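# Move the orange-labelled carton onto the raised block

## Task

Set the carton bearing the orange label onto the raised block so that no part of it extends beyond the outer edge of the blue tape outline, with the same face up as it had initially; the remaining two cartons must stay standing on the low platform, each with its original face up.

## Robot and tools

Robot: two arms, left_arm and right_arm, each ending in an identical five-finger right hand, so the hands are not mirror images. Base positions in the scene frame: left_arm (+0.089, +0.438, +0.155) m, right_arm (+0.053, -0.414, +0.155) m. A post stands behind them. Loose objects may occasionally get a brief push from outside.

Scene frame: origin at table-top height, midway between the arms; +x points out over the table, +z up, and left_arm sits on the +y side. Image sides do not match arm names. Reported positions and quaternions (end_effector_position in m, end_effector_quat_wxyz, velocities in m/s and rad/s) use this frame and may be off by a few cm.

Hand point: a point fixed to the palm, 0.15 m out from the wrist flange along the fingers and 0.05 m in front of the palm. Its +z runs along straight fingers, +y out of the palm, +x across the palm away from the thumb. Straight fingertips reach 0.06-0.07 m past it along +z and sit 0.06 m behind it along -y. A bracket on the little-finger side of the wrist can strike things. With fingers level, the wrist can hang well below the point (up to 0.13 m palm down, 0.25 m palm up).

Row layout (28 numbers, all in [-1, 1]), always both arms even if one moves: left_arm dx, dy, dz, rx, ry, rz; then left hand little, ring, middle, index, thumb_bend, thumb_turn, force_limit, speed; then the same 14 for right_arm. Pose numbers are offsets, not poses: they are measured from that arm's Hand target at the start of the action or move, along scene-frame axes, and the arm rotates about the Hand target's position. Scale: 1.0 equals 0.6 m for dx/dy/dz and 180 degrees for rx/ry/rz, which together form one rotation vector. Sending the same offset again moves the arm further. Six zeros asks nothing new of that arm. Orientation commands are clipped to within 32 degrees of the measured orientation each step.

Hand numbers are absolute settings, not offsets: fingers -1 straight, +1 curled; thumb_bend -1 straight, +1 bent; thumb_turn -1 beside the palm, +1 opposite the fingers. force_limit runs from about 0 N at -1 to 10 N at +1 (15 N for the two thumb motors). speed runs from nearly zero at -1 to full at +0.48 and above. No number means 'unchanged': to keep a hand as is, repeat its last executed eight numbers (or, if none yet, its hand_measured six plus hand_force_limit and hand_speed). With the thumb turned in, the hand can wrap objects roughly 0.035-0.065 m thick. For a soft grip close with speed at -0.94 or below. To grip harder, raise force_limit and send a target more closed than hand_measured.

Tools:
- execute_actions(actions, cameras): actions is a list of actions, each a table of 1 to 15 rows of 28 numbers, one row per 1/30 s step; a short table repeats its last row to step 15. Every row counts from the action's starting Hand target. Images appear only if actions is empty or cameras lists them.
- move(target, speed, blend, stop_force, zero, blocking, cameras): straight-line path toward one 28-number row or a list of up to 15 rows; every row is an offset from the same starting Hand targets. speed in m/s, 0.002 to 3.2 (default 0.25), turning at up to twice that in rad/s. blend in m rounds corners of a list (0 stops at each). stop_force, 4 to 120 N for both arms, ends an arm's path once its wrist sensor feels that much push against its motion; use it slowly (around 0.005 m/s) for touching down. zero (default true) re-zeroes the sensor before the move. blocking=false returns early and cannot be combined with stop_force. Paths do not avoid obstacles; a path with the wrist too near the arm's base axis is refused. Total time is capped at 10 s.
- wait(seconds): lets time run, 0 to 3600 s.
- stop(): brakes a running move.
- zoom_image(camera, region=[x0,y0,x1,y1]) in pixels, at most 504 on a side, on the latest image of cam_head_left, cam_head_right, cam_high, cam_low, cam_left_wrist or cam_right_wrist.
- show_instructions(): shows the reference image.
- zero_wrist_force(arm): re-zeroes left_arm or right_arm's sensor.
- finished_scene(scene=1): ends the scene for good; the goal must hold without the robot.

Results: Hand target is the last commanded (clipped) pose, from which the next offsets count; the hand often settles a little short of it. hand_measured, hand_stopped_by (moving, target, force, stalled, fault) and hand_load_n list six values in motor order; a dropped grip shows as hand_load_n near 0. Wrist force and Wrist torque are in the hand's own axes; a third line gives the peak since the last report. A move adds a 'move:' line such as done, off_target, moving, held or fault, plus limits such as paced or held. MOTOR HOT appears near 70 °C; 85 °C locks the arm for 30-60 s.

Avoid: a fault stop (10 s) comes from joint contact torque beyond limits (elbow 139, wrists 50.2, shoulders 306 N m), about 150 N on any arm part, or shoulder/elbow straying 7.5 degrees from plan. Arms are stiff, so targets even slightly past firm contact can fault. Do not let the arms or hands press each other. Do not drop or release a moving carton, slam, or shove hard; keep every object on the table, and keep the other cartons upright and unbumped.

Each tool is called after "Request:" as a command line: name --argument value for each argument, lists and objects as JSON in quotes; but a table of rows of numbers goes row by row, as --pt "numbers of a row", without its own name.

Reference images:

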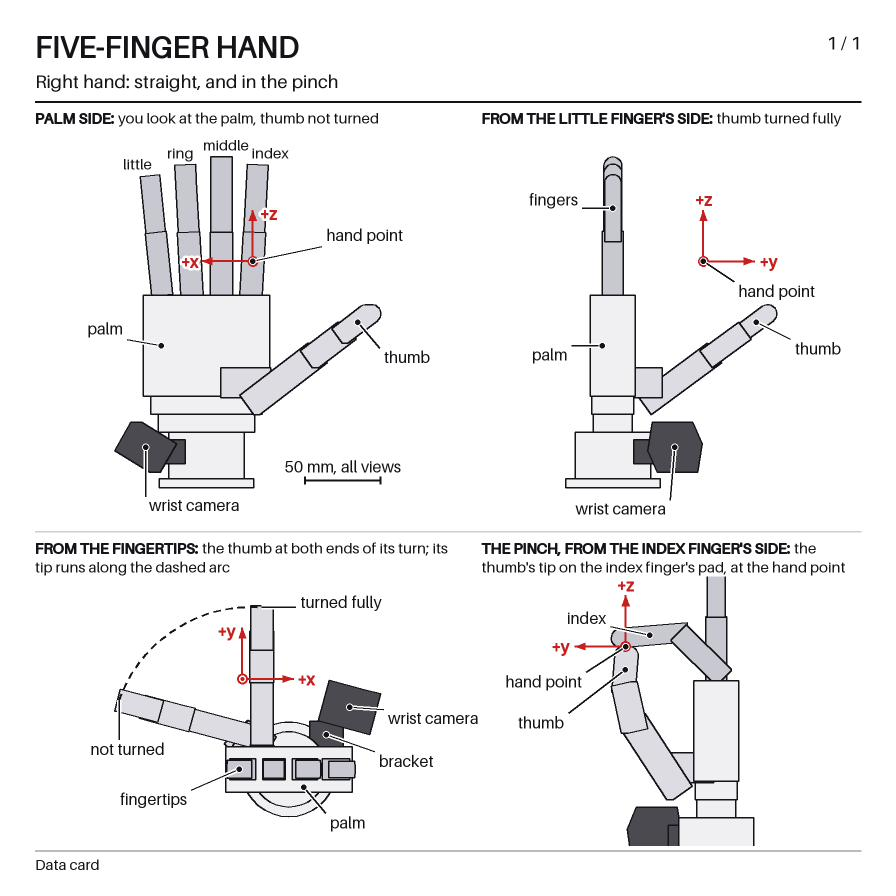

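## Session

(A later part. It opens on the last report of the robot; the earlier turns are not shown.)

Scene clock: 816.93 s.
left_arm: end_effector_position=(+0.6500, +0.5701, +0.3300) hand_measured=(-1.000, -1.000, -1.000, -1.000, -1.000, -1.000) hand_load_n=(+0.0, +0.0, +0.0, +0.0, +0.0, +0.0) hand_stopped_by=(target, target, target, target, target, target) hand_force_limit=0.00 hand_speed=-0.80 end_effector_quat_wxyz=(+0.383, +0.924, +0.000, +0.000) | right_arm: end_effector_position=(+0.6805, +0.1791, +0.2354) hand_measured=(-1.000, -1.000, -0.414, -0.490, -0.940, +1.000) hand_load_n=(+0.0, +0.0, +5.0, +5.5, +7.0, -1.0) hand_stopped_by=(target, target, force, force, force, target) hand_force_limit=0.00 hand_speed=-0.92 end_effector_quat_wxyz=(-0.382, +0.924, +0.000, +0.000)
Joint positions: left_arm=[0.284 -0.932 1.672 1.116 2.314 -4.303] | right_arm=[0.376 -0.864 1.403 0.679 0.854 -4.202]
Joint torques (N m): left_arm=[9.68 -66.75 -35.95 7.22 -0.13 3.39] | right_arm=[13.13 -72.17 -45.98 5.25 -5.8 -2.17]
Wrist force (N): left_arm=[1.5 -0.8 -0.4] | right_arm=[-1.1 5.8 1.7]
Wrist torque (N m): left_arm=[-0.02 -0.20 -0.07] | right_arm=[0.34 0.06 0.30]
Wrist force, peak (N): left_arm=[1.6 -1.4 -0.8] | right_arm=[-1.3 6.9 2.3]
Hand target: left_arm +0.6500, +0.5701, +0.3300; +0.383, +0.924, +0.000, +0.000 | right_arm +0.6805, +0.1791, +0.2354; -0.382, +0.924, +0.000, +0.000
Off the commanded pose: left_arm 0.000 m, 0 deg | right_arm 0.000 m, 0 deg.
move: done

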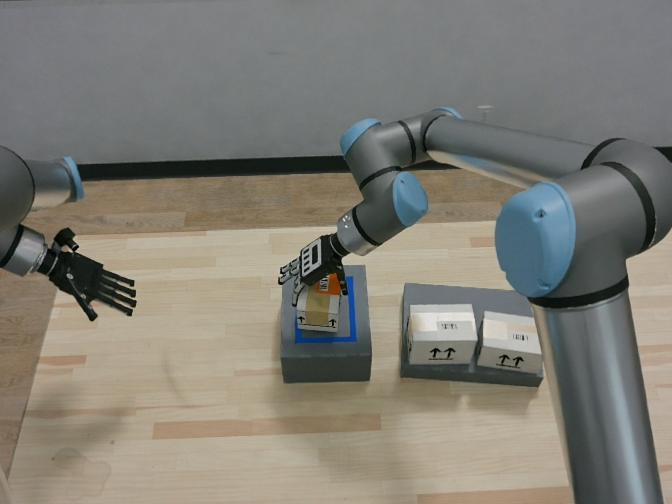

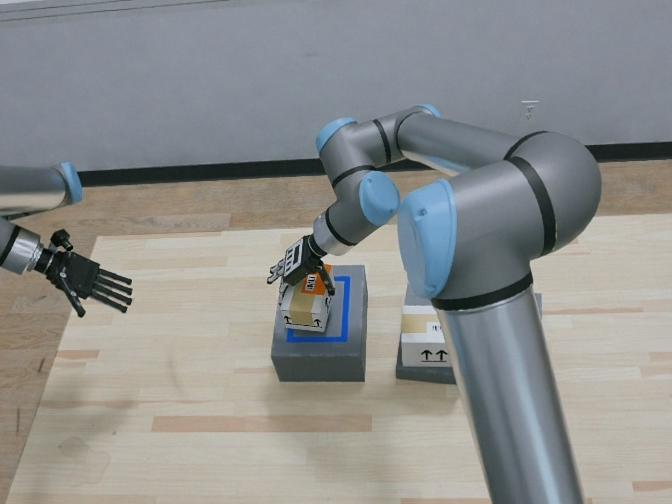

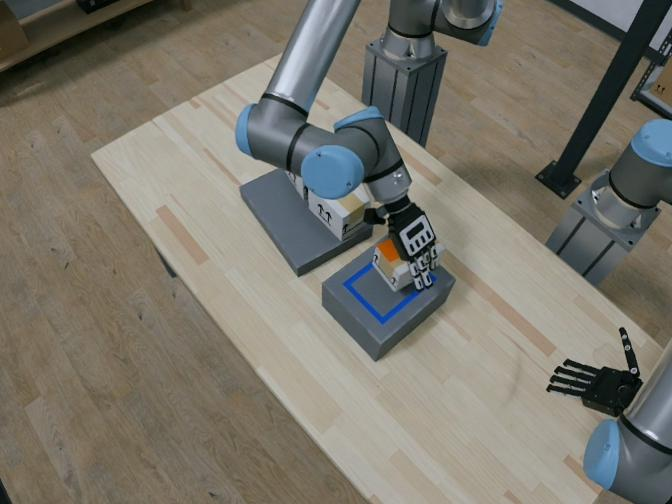

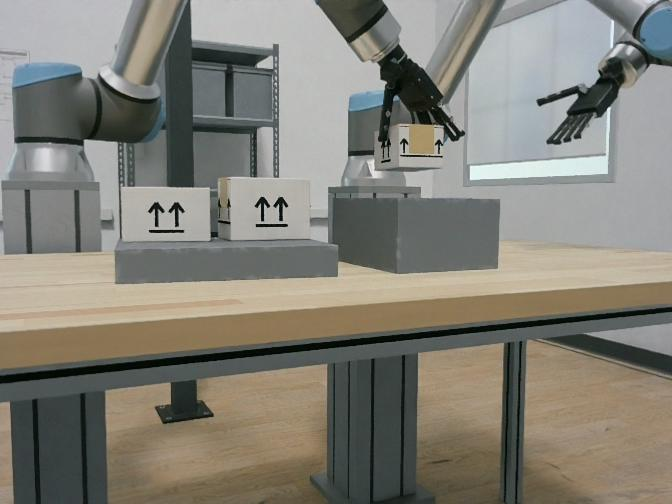

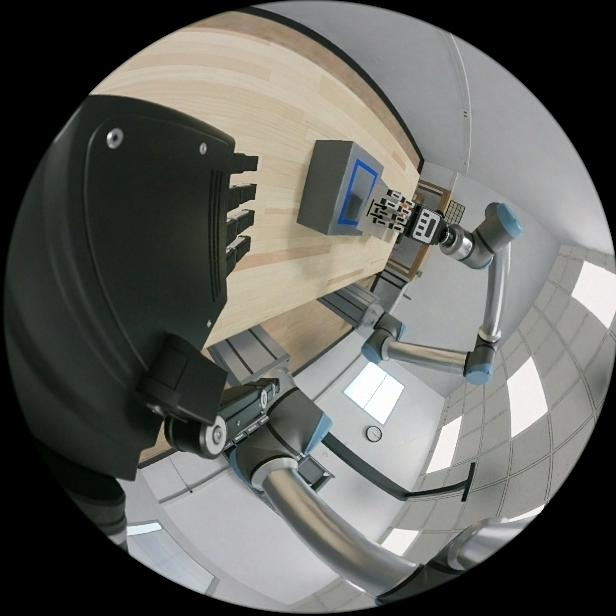

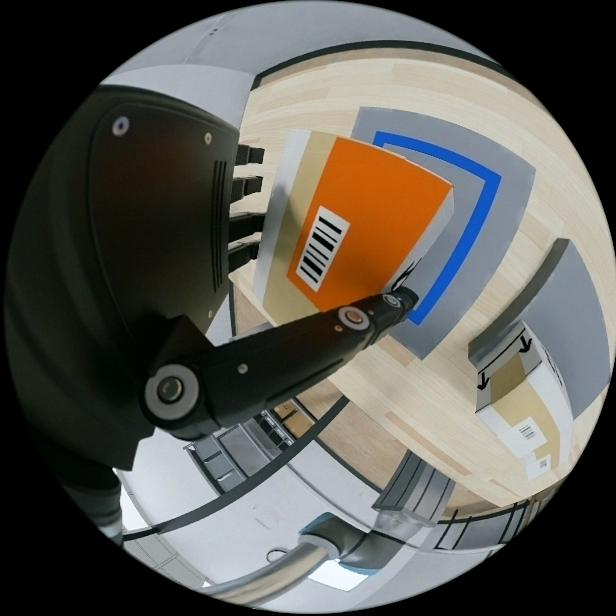

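Request:
zoom_image --camera "cam_head_left" --region '[260, 220, 400, 400]'

Request:
zoom_image --camera "cam_high" --region '[310, 200, 470, 370]'

Request:
zoom_image --camera "cam_low" --region '[320, 100, 520, 300]'

Scaled by 2.800 from the camera's image (finer frame: 960x720).

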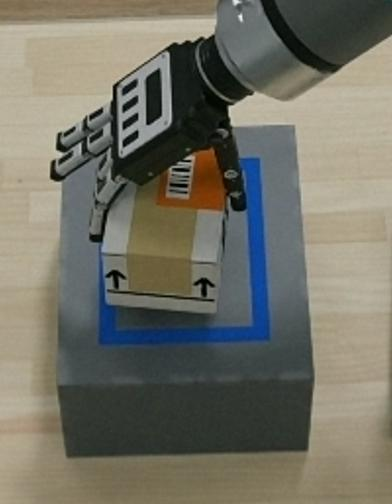

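Scaled by 2.965 from the camera's image (finer frame: 960x720).

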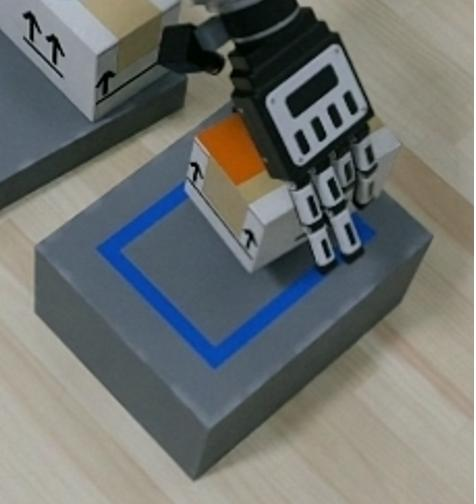

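Scaled by 2.520 from the camera's image (finer frame: 960x720).

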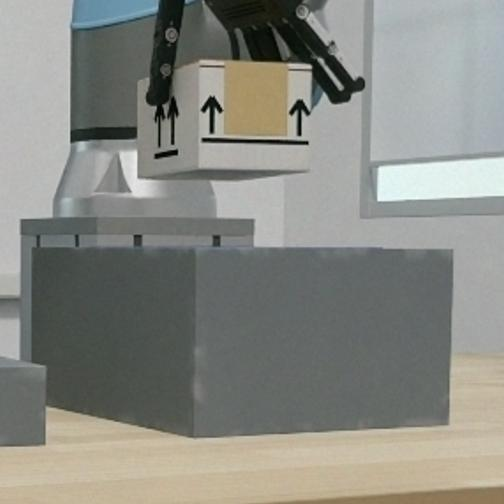

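Request:
move --target '[0,0,0,0,0,0, -1,-1,-1,-1,-1,-1,0,-0.8, 0.0342,-0.0183,-0.075,0,0,0.0261,-1,-1,-0.1,-0.1,-0.4,1,0.0,-0.92]' --speed 0.08 --cameras '["cam_head_left","cam_head_right","cam_low","cam_high","cam_right_wrist"]'

Request:
zoom_image --camera "cam_head_left" --region '[260, 220, 400, 400]'

Request:
zoom_image --camera "cam_head_right" --region '[260, 220, 400, 400]'

Request:
zoom_image --camera "cam_high" --region '[310, 200, 470, 370]'

Request:
zoom_image --camera "cam_low" --region '[320, 100, 520, 300]'

Scene clock: 843.50 s.
left_arm: end_effector_position=(+0.6500, +0.5701, +0.3300) hand_measured=(-1.000, -1.000, -1.000, -1.000, -1.000, -1.000) hand_load_n=(+0.0, +0.0, +0.0, +0.0, -0.5, +0.0) hand_stopped_by=(target, target, target, target, target, target) hand_force_limit=0.00 hand_speed=-0.80 end_effector_quat_wxyz=(+0.383, +0.924, +0.000, +0.000) | right_arm: end_effector_position=(+0.7010, +0.1682, +0.1905) hand_measured=(-1.000, -1.000, -0.414, -0.490, -0.940, +1.000) hand_load_n=(+0.0, +0.0, +5.0, +5.0, +7.5, -1.0) hand_stopped_by=(target, target, force, force, force, target) hand_force_limit=0.00 hand_speed=-0.92 end_effector_quat_wxyz=(-0.382, +0.923, +0.038, -0.015)
Joint positions: left_arm=[0.284 -0.932 1.672 1.117 2.314 -4.303] | right_arm=[0.352 -0.778 1.356 0.73 0.822 -4.338]
Joint torques (N m): left_arm=[9.88 -66.49 -36.5 7.17 0.07 3.43] | right_arm=[-9.39 -80.38 -42.14 7.03 -6.18 -1.91]
Wrist force (N): left_arm=[1.3 -1.1 -0.1] | right_arm=[-1.5 5.6 2.1]
Wrist torque (N m): left_arm=[-0.08 -0.18 -0.09] | right_arm=[0.26 0.08 0.23]
Wrist force, peak (N): left_arm=[1.7 -1.3 -0.3] | right_arm=[-1.0 6.7 2.4]
Hand target: left_arm +0.6500, +0.5701, +0.3300; +0.383, +0.924, +0.000, +0.000 | right_arm +0.7010, +0.1682, +0.1904; -0.382, +0.923, +0.038, -0.015
Off the commanded pose: left_arm 0.000 m, 0 deg | right_arm 0.000 m, 0 deg.
move: done
Images, in order (width x height): cam_head_left 672x504, cam_head_right 672x504, cam_high 672x504, cam_low 672x504, cam_right_wrist 616x616.

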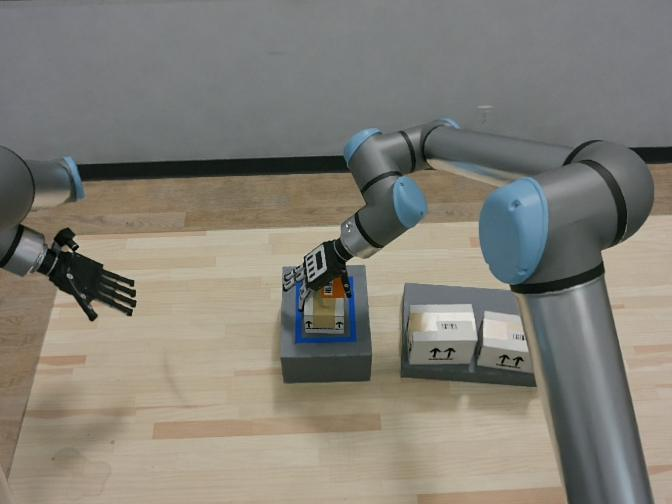

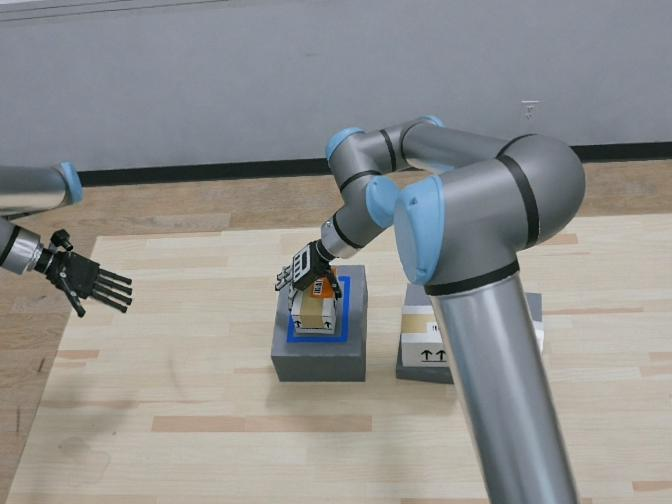

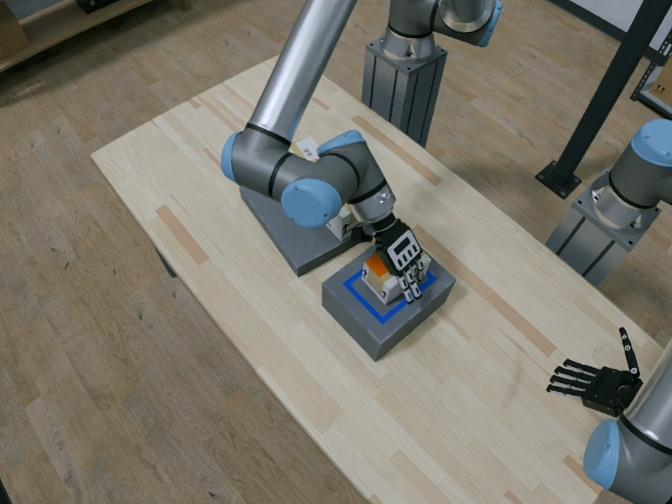

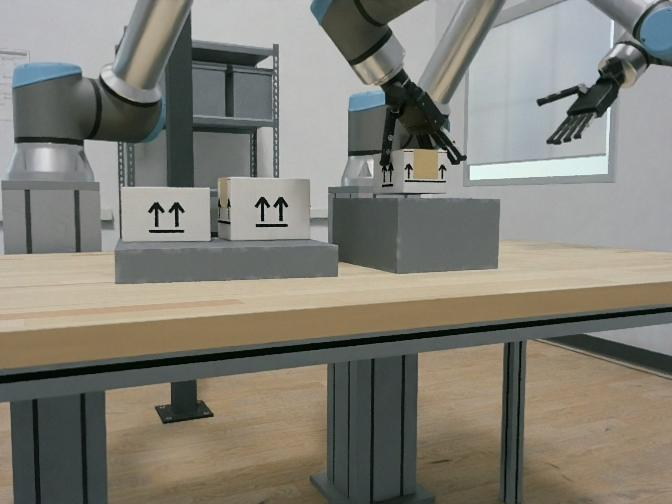

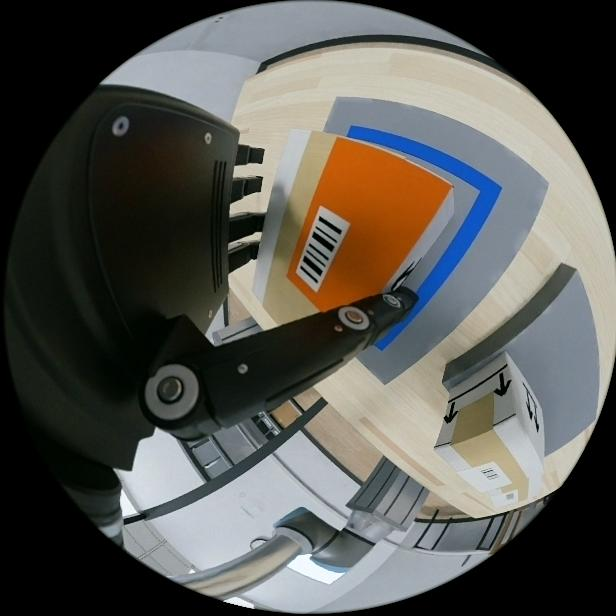

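Scaled by 2.800 from the camera's image (finer frame: 960x720).

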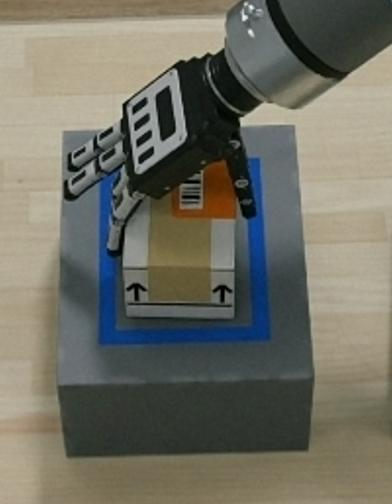

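Scaled by 2.800 from the camera's image (finer frame: 960x720).

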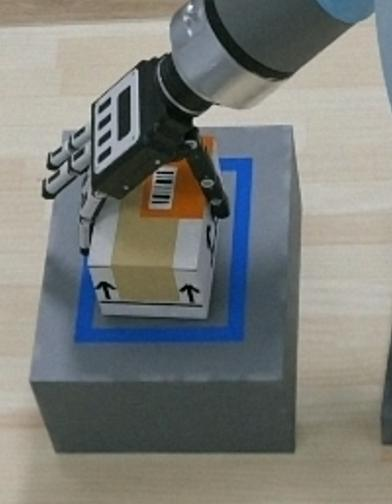

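Scaled by 2.965 from the camera's image (finer frame: 960x720).

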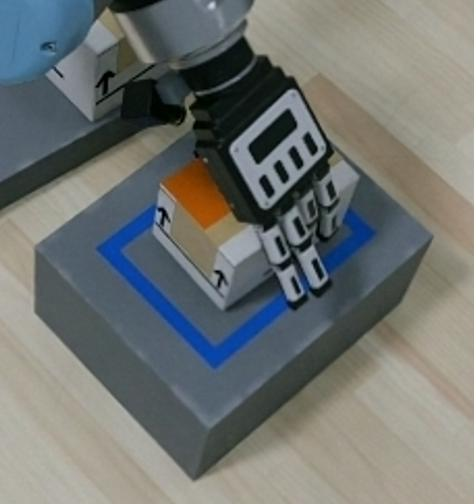

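Scaled by 2.520 from the camera's image (finer frame: 960x720).

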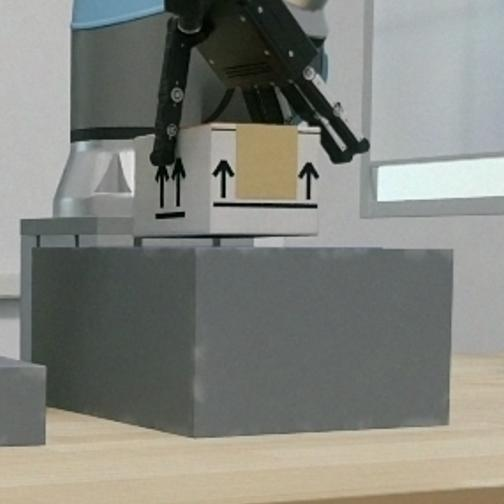

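Request:
move --target '[0,0,0,0,0,0, -1,-1,-1,-1,-1,-1,0,-0.8, 0.0117,-0.0017,0,0,0,0.008,-1,-1,-0.1,-0.1,-0.4,1,0.0,-0.92]' --speed 0.05

Request:
move --target '[0,0,0,0,0,0, -1,-1,-1,-1,-1,-1,0,-0.8, 0,0,-0.05,0,0,0,-1,-1,-0.1,-0.1,-0.4,1,0.0,-0.92]' --speed 0.012 --stop_force 4 --cameras '["cam_head_left","cam_low","cam_high"]'

Request:
zoom_image --camera "cam_head_left" --region '[260, 220, 400, 400]'

Request:
zoom_image --camera "cam_high" --region '[310, 200, 470, 370]'

Request:
zoom_image --camera "cam_low" --region '[320, 100, 520, 300]'

Scene clock: 872.87 s.
left_arm: end_effector_position=(+0.6500, +0.5701, +0.3300) hand_measured=(-1.000, -1.000, -1.000, -1.000, -1.000, -1.000) hand_load_n=(+0.0, +0.0, +0.5, +0.0, +0.0, +0.0) hand_stopped_by=(target, target, target, target, target, target) hand_force_limit=0.00 hand_speed=-0.80 end_effector_quat_wxyz=(+0.383, +0.924, +0.000, +0.000) | right_arm: end_effector_position=(+0.7080, +0.1671, +0.1904) hand_measured=(-1.000, -1.000, -0.414, -0.490, -0.940, +1.000) hand_load_n=(+0.0, +0.0, +5.0, +5.5, +7.5, -1.0) hand_stopped_by=(target, target, force, force, force, target) hand_force_limit=0.00 hand_speed=-0.92 end_effector_quat_wxyz=(-0.382, +0.923, +0.049, -0.020)
Joint positions: left_arm=[0.284 -0.932 1.672 1.117 2.314 -4.303] | right_arm=[0.347 -0.761 1.33 0.766 0.815 -4.377]
Joint torques (N m): left_arm=[9.59 -66.43 -36.12 7.17 -0.02 3.54] | right_arm=[-9.37 -80.87 -43.48 6.16 -5.86 -1.17]
Wrist force (N): left_arm=[1.5 -0.9 -0.4] | right_arm=[-1.2 6.1 2.0]
Wrist torque (N m): left_arm=[-0.03 -0.20 -0.08] | right_arm=[0.36 0.08 0.29]
Wrist force, peak (N): left_arm=[1.8 -1.3 -0.5] | right_arm=[-1.2 6.4 2.4]
Hand target: left_arm +0.6500, +0.5701, +0.3300; +0.383, +0.924, +0.000, +0.000 | right_arm +0.7081, +0.1671, +0.1904; -0.382, +0.923, +0.049, -0.020
Off the commanded pose: left_arm 0.000 m, 0 deg | right_arm 0.000 m, 0 deg.
move: done

Scene clock: 875.00 s.
left_arm: end_effector_position=(+0.6500, +0.5701, +0.3300) hand_measured=(-1.000, -1.000, -1.000, -1.000, -1.000, -1.000) hand_load_n=(+0.0, +0.0, +0.0, +0.0, +0.0, +0.0) hand_stopped_by=(target, target, target, target, target, target) hand_force_limit=0.00 hand_speed=-0.80 end_effector_quat_wxyz=(+0.383, +0.924, +0.000, +0.000) | right_arm: end_effector_position=(+0.7081, +0.1671, +0.1827) hand_measured=(-1.000, -1.000, -0.414, -0.490, -0.940, +1.000) hand_load_n=(+0.0, +0.0, +5.0, +5.0, +7.5, -1.0) hand_stopped_by=(target, target, force, force, force, target) hand_force_limit=0.00 hand_speed=-0.92 end_effector_quat_wxyz=(-0.382, +0.923, +0.049, -0.020)
Joint positions: left_arm=[0.284 -0.932 1.672 1.117 2.314 -4.303] | right_arm=[0.347 -0.754 1.333 0.757 0.815 -4.378]
Joint torques (N m): left_arm=[9.57 -66.92 -36.47 7.23 0.02 3.61] | right_arm=[0.74 -103.65 -38.29 5.94 2.89 -1.82]
Wrist force (N): left_arm=[1.6 -1.1 -0.2] | right_arm=[-0.1 2.8 -1.4]
Wrist torque (N m): left_arm=[-0.07 -0.22 -0.07] | right_arm=[0.60 0.07 0.35]
Wrist force, peak (N): left_arm=[1.7 -1.2 -0.4] | right_arm=[-0.4 -3.1 -10.0]
Hand target: left_arm +0.6500, +0.5701, +0.3300; +0.383, +0.924, +0.000, +0.000 | right_arm +0.7081, +0.1671, +0.1827; -0.382, +0.923, +0.049, -0.020 (not the last commanded pose)
Off the commanded pose: left_arm 0.000 m, 0 deg | right_arm 0.022 m, 0 deg.
move: contact (right_arm)
Images, in order (width x height): cam_head_left 672x504, cam_high 672x504, cam_low 672x504.

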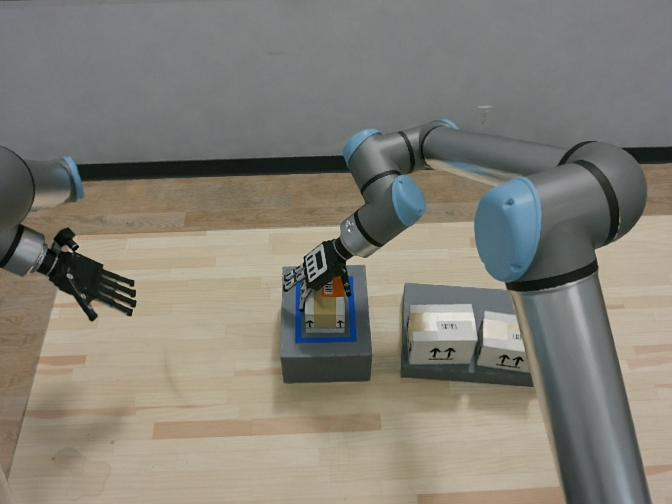

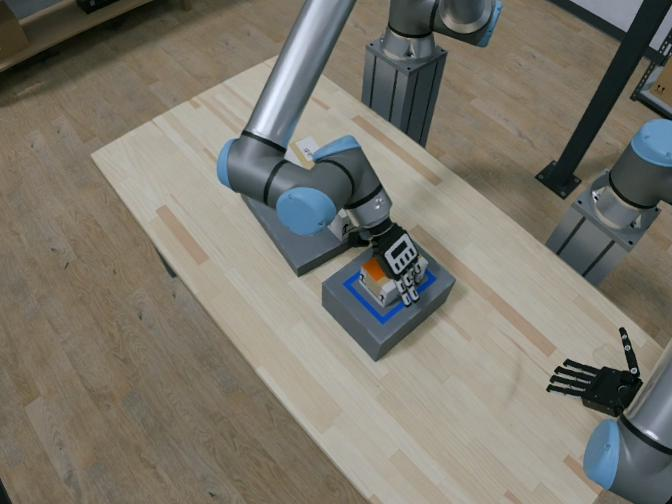

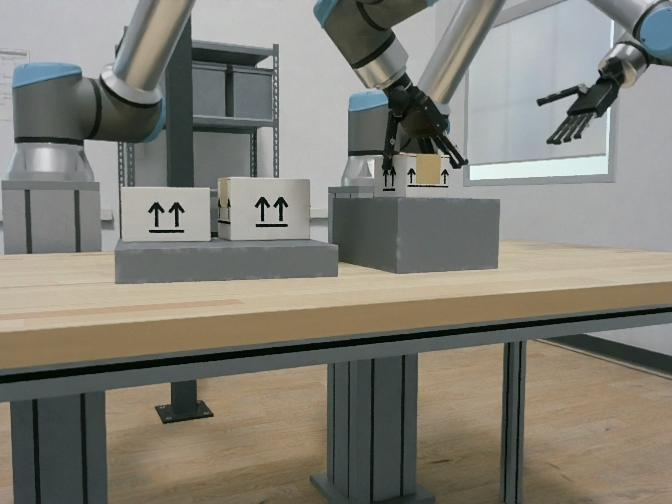

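Scaled by 2.800 from the camera's image (finer frame: 960x720).

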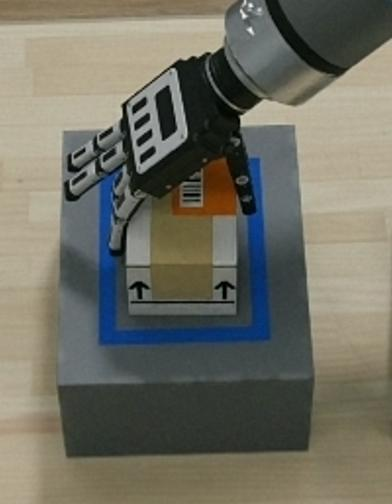

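Scaled by 2.965 from the camera's image (finer frame: 960x720).

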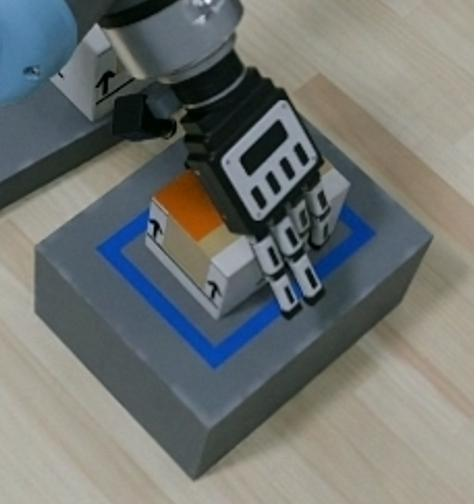

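Scaled by 2.520 from the camera's image (finer frame: 960x720).

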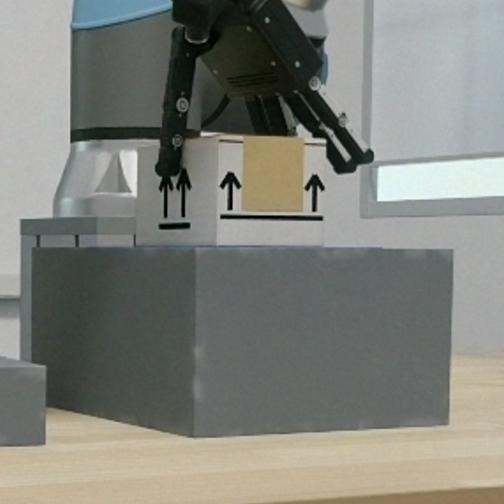

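Request:
zoom_image --camera "cam_low" --region '[360, 140, 460, 220]'

Request:
zoom_image --camera "cam_head_left" --region '[290, 280, 370, 360]'

Scaled by 5.040 from the camera's image (finer frame: 960x720).

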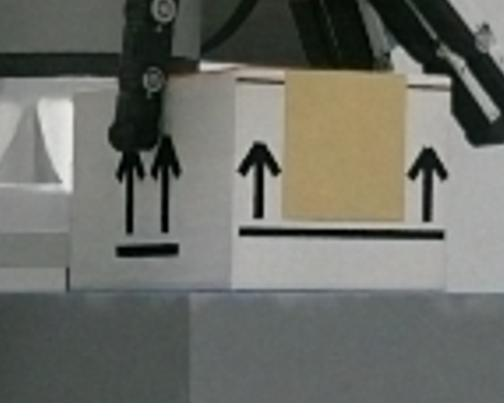

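Scaled by 6.300 from the camera's image (finer frame: 960x720).

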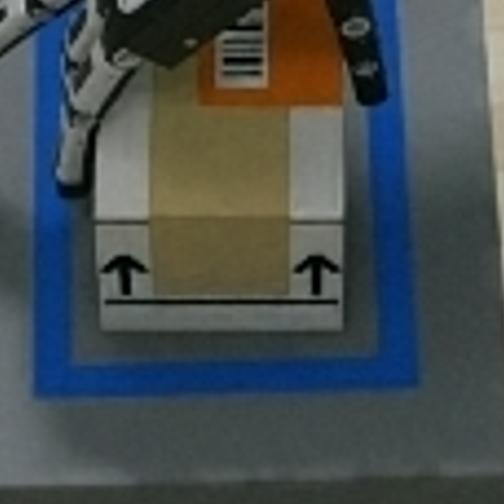

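Request:
move --target '[0,0,0,0,0,0, -1,-1,-1,-1,-1,-1,0,-0.8, 0,0,0,0,0,0,-1,-1,-0.75,-0.75,-1,1,0.0,-0.92]' --cameras '["cam_head_left","cam_low","cam_high"]'

Request:
zoom_image --camera "cam_head_left" --region '[290, 280, 370, 360]'

Request:
zoom_image --camera "cam_low" --region '[360, 140, 460, 220]'

Scene clock: 896.40 s.
left_arm: end_effector_position=(+0.6500, +0.5701, +0.3300) hand_measured=(-1.000, -1.000, -1.000, -1.000, -1.000, -1.000) hand_load_n=(+0.0, +0.0, +0.0, +0.0, +0.0, +0.0) hand_stopped_by=(target, target, target, target, target, target) hand_force_limit=0.00 hand_speed=-0.80 end_effector_quat_wxyz=(+0.383, +0.924, +0.000, +0.000) | right_arm: end_effector_position=(+0.7081, +0.1671, +0.1827) hand_measured=(-1.000, -1.000, -0.750, -0.750, -1.000, +1.000) hand_load_n=(+0.0, +0.0, +0.0, +0.0, +0.0, +0.0) hand_stopped_by=(target, target, target, target, target, target) hand_force_limit=0.00 hand_speed=-0.92 end_effector_quat_wxyz=(-0.382, +0.923, +0.049, -0.020)
Joint positions: left_arm=[0.284 -0.932 1.672 1.117 2.314 -4.303] | right_arm=[0.347 -0.754 1.333 0.757 0.815 -4.378]
Joint torques (N m): left_arm=[8.52 -67.27 -36.46 7.15 0.02 3.51] | right_arm=[13.5 -103.85 -39.54 3.66 -0.8 -0.24]
Wrist force (N): left_arm=[1.4 -1.0 -0.3] | right_arm=[-0.8 4.2 -1.8]
Wrist torque (N m): left_arm=[-0.04 -0.19 -0.08] | right_arm=[0.37 0.12 0.25]
Wrist force, peak (N): left_arm=[1.7 -1.3 -0.4] | right_arm=[-0.9 4.6 -2.2]
Hand target: left_arm +0.6500, +0.5701, +0.3300; +0.383, +0.924, +0.000, +0.000 | right_arm +0.7081, +0.1671, +0.1827; -0.382, +0.923, +0.049, -0.020
Off the commanded pose: left_arm 0.000 m, 0 deg | right_arm 0.000 m, 0 deg.
move: done
Images, in order (width x height): cam_head_left 672x504, cam_high 672x504, cam_low 672x504.

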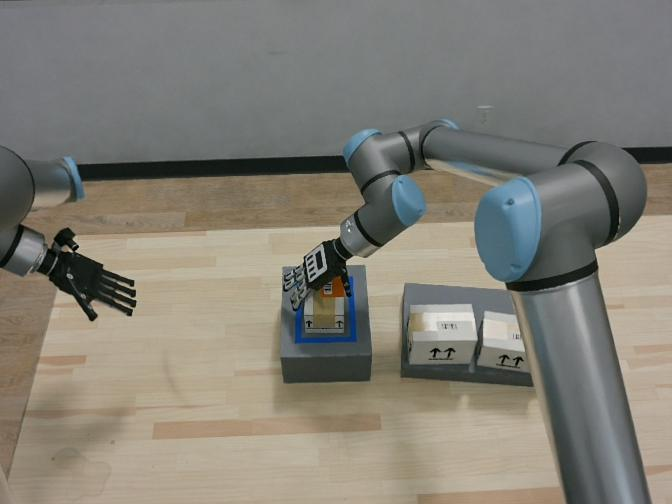

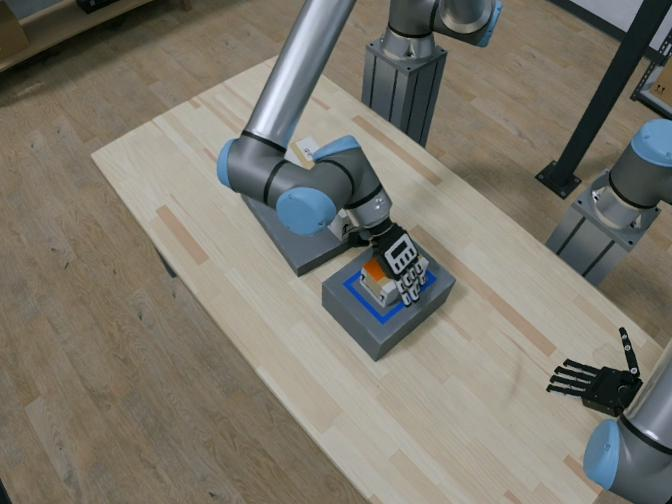

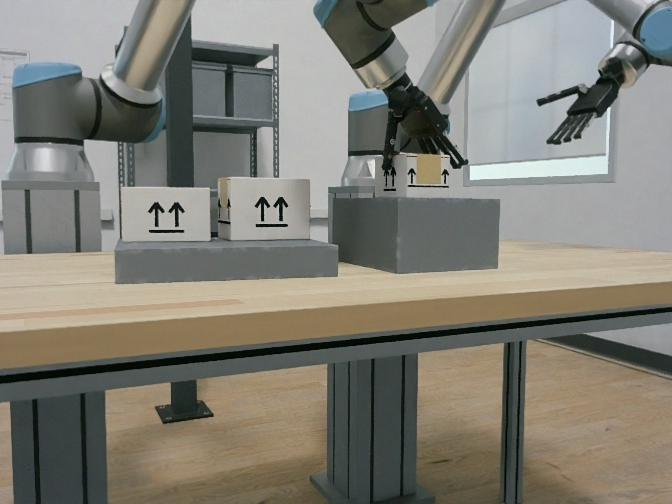

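Scaled by 6.300 from the camera's image (finer frame: 960x720).

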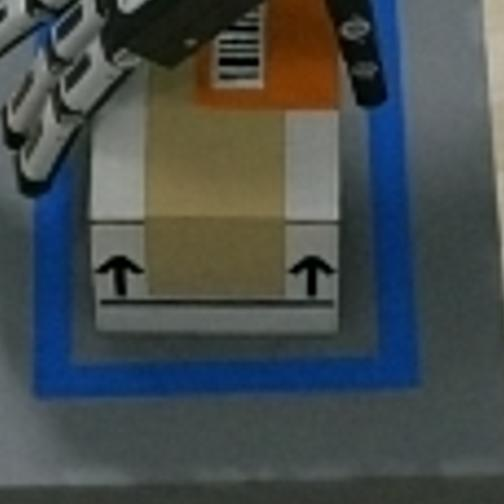

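Scaled by 5.040 from the camera's image (finer frame: 960x720).

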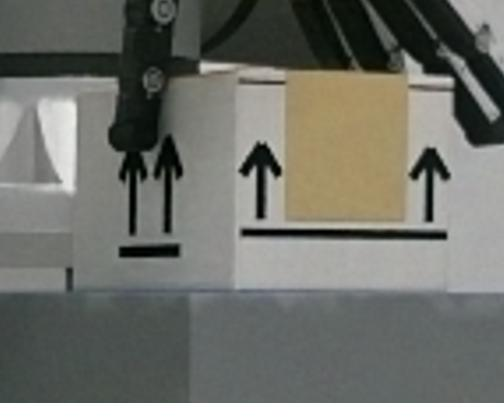

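Request:
move --pt "0 0 0 0 0 0 -1 -1 -1 -1 -1 -1 0 -0.8 0 -0.008 0.08 0 0 0 -1 -1 -0.75 -0.75 -1 1 0.0 -0.92" --pt "0 0 0 0 0 0 -1 -1 -1 -1 -1 -1 0 -0.8 0 -0.25 0.25 0 0 0 -1 -1 -0.75 -0.75 -1 1 0.0 -0.92" --speed '[0.05,0.15]' --blend 0.01 --cameras '["cam_head_left","cam_head_right","cam_low","cam_high"]'

Request:
zoom_image --camera "cam_head_left" --region '[260, 220, 400, 400]'

Request:
zoom_image --camera "cam_high" --region '[220, 110, 480, 370]'

Scene clock: 909.47 s.
left_arm: end_effector_position=(+0.6500, +0.5701, +0.3300) hand_measured=(-1.000, -1.000, -1.000, -1.000, -1.000, -1.000) hand_load_n=(+0.0, +0.0, +0.0, +0.0, +0.0, +0.0) hand_stopped_by=(target, target, target, target, target, target) hand_force_limit=0.00 hand_speed=-0.80 end_effector_quat_wxyz=(+0.383, +0.924, +0.000, +0.000) | right_arm: end_effector_position=(+0.7081, +0.0173, +0.3326) hand_measured=(-1.000, -1.000, -0.750, -0.750, -1.000, +1.000) hand_load_n=(+0.0, +0.0, +0.0, +0.0, +0.0, +0.0) hand_stopped_by=(target, target, target, target, target, target) hand_force_limit=0.00 hand_speed=-0.92 end_effector_quat_wxyz=(-0.382, +0.923, +0.049, -0.020)
Joint positions: left_arm=[0.284 -0.932 1.672 1.117 2.314 -4.303] | right_arm=[0.159 -0.959 1.444 1.032 0.788 -4.637]
Joint torques (N m): left_arm=[8.43 -67.12 -36.33 7.16 0.01 3.28] | right_arm=[-10.73 -93.1 -21.59 6.86 -5.14 -1.87]
Wrist force (N): left_arm=[1.6 -1.1 -0.4] | right_arm=[-1.6 2.6 -1.2]
Wrist torque (N m): left_arm=[-0.07 -0.21 -0.08] | right_arm=[0.24 0.16 0.18]
Wrist force, peak (N): left_arm=[1.7 -1.3 -0.4] | right_arm=[-1.1 4.8 -1.5]
Hand target: left_arm +0.6500, +0.5701, +0.3300; +0.383, +0.924, +0.000, +0.000 | right_arm +0.7081, +0.0171, +0.3327; -0.382, +0.923, +0.049, -0.020
Off the commanded pose: left_arm 0.000 m, 0 deg | right_arm 0.000 m, 0 deg.
move: done
Images, in order (width x height): cam_head_left 672x504, cam_head_right 672x504, cam_high 672x504, cam_low 672x504.

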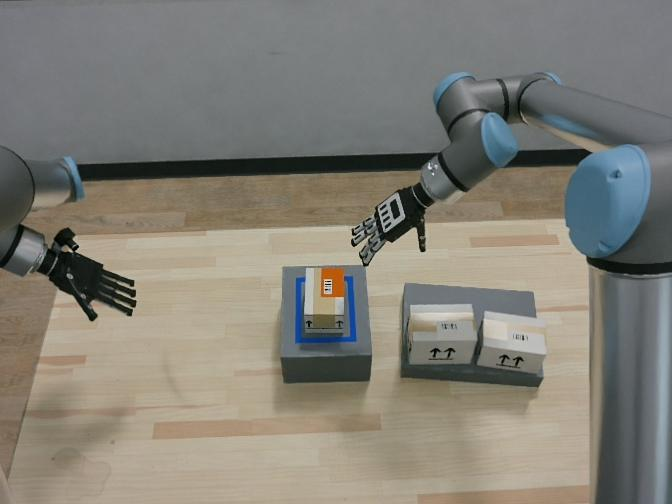

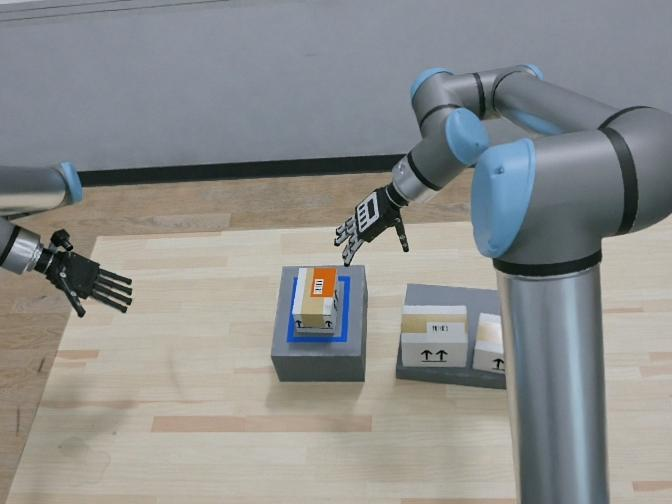

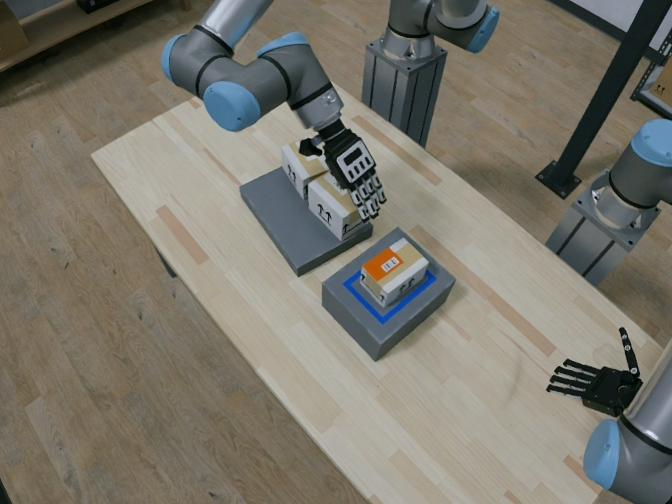

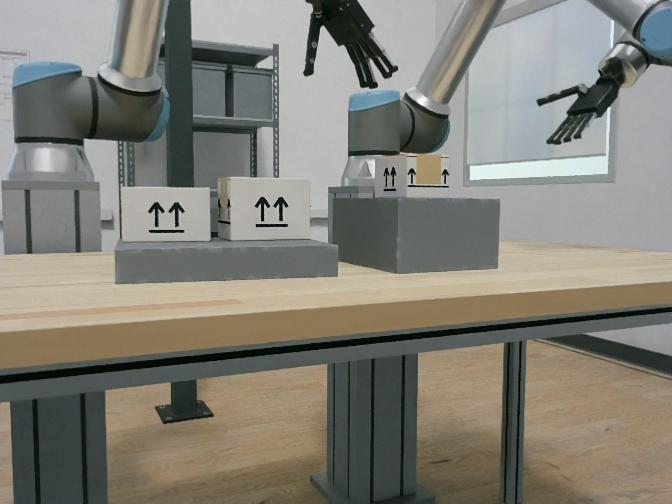

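Scaled by 2.800 from the camera's image (finer frame: 960x720).

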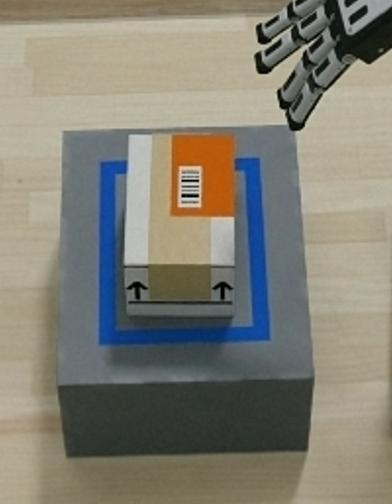

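Scaled by 1.938 from the camera's image (finer frame: 960x720).

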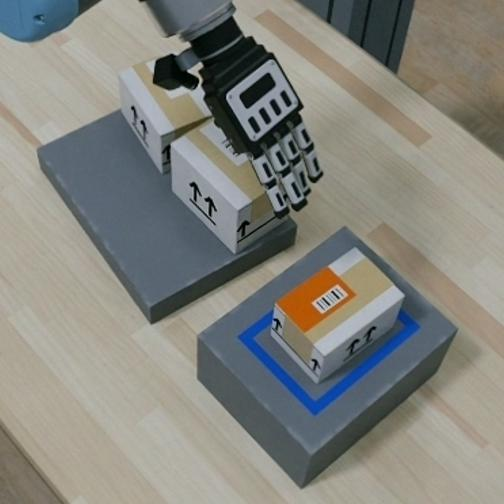

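Request:
finished_scene --scene 1

The scene is finished: the task was done.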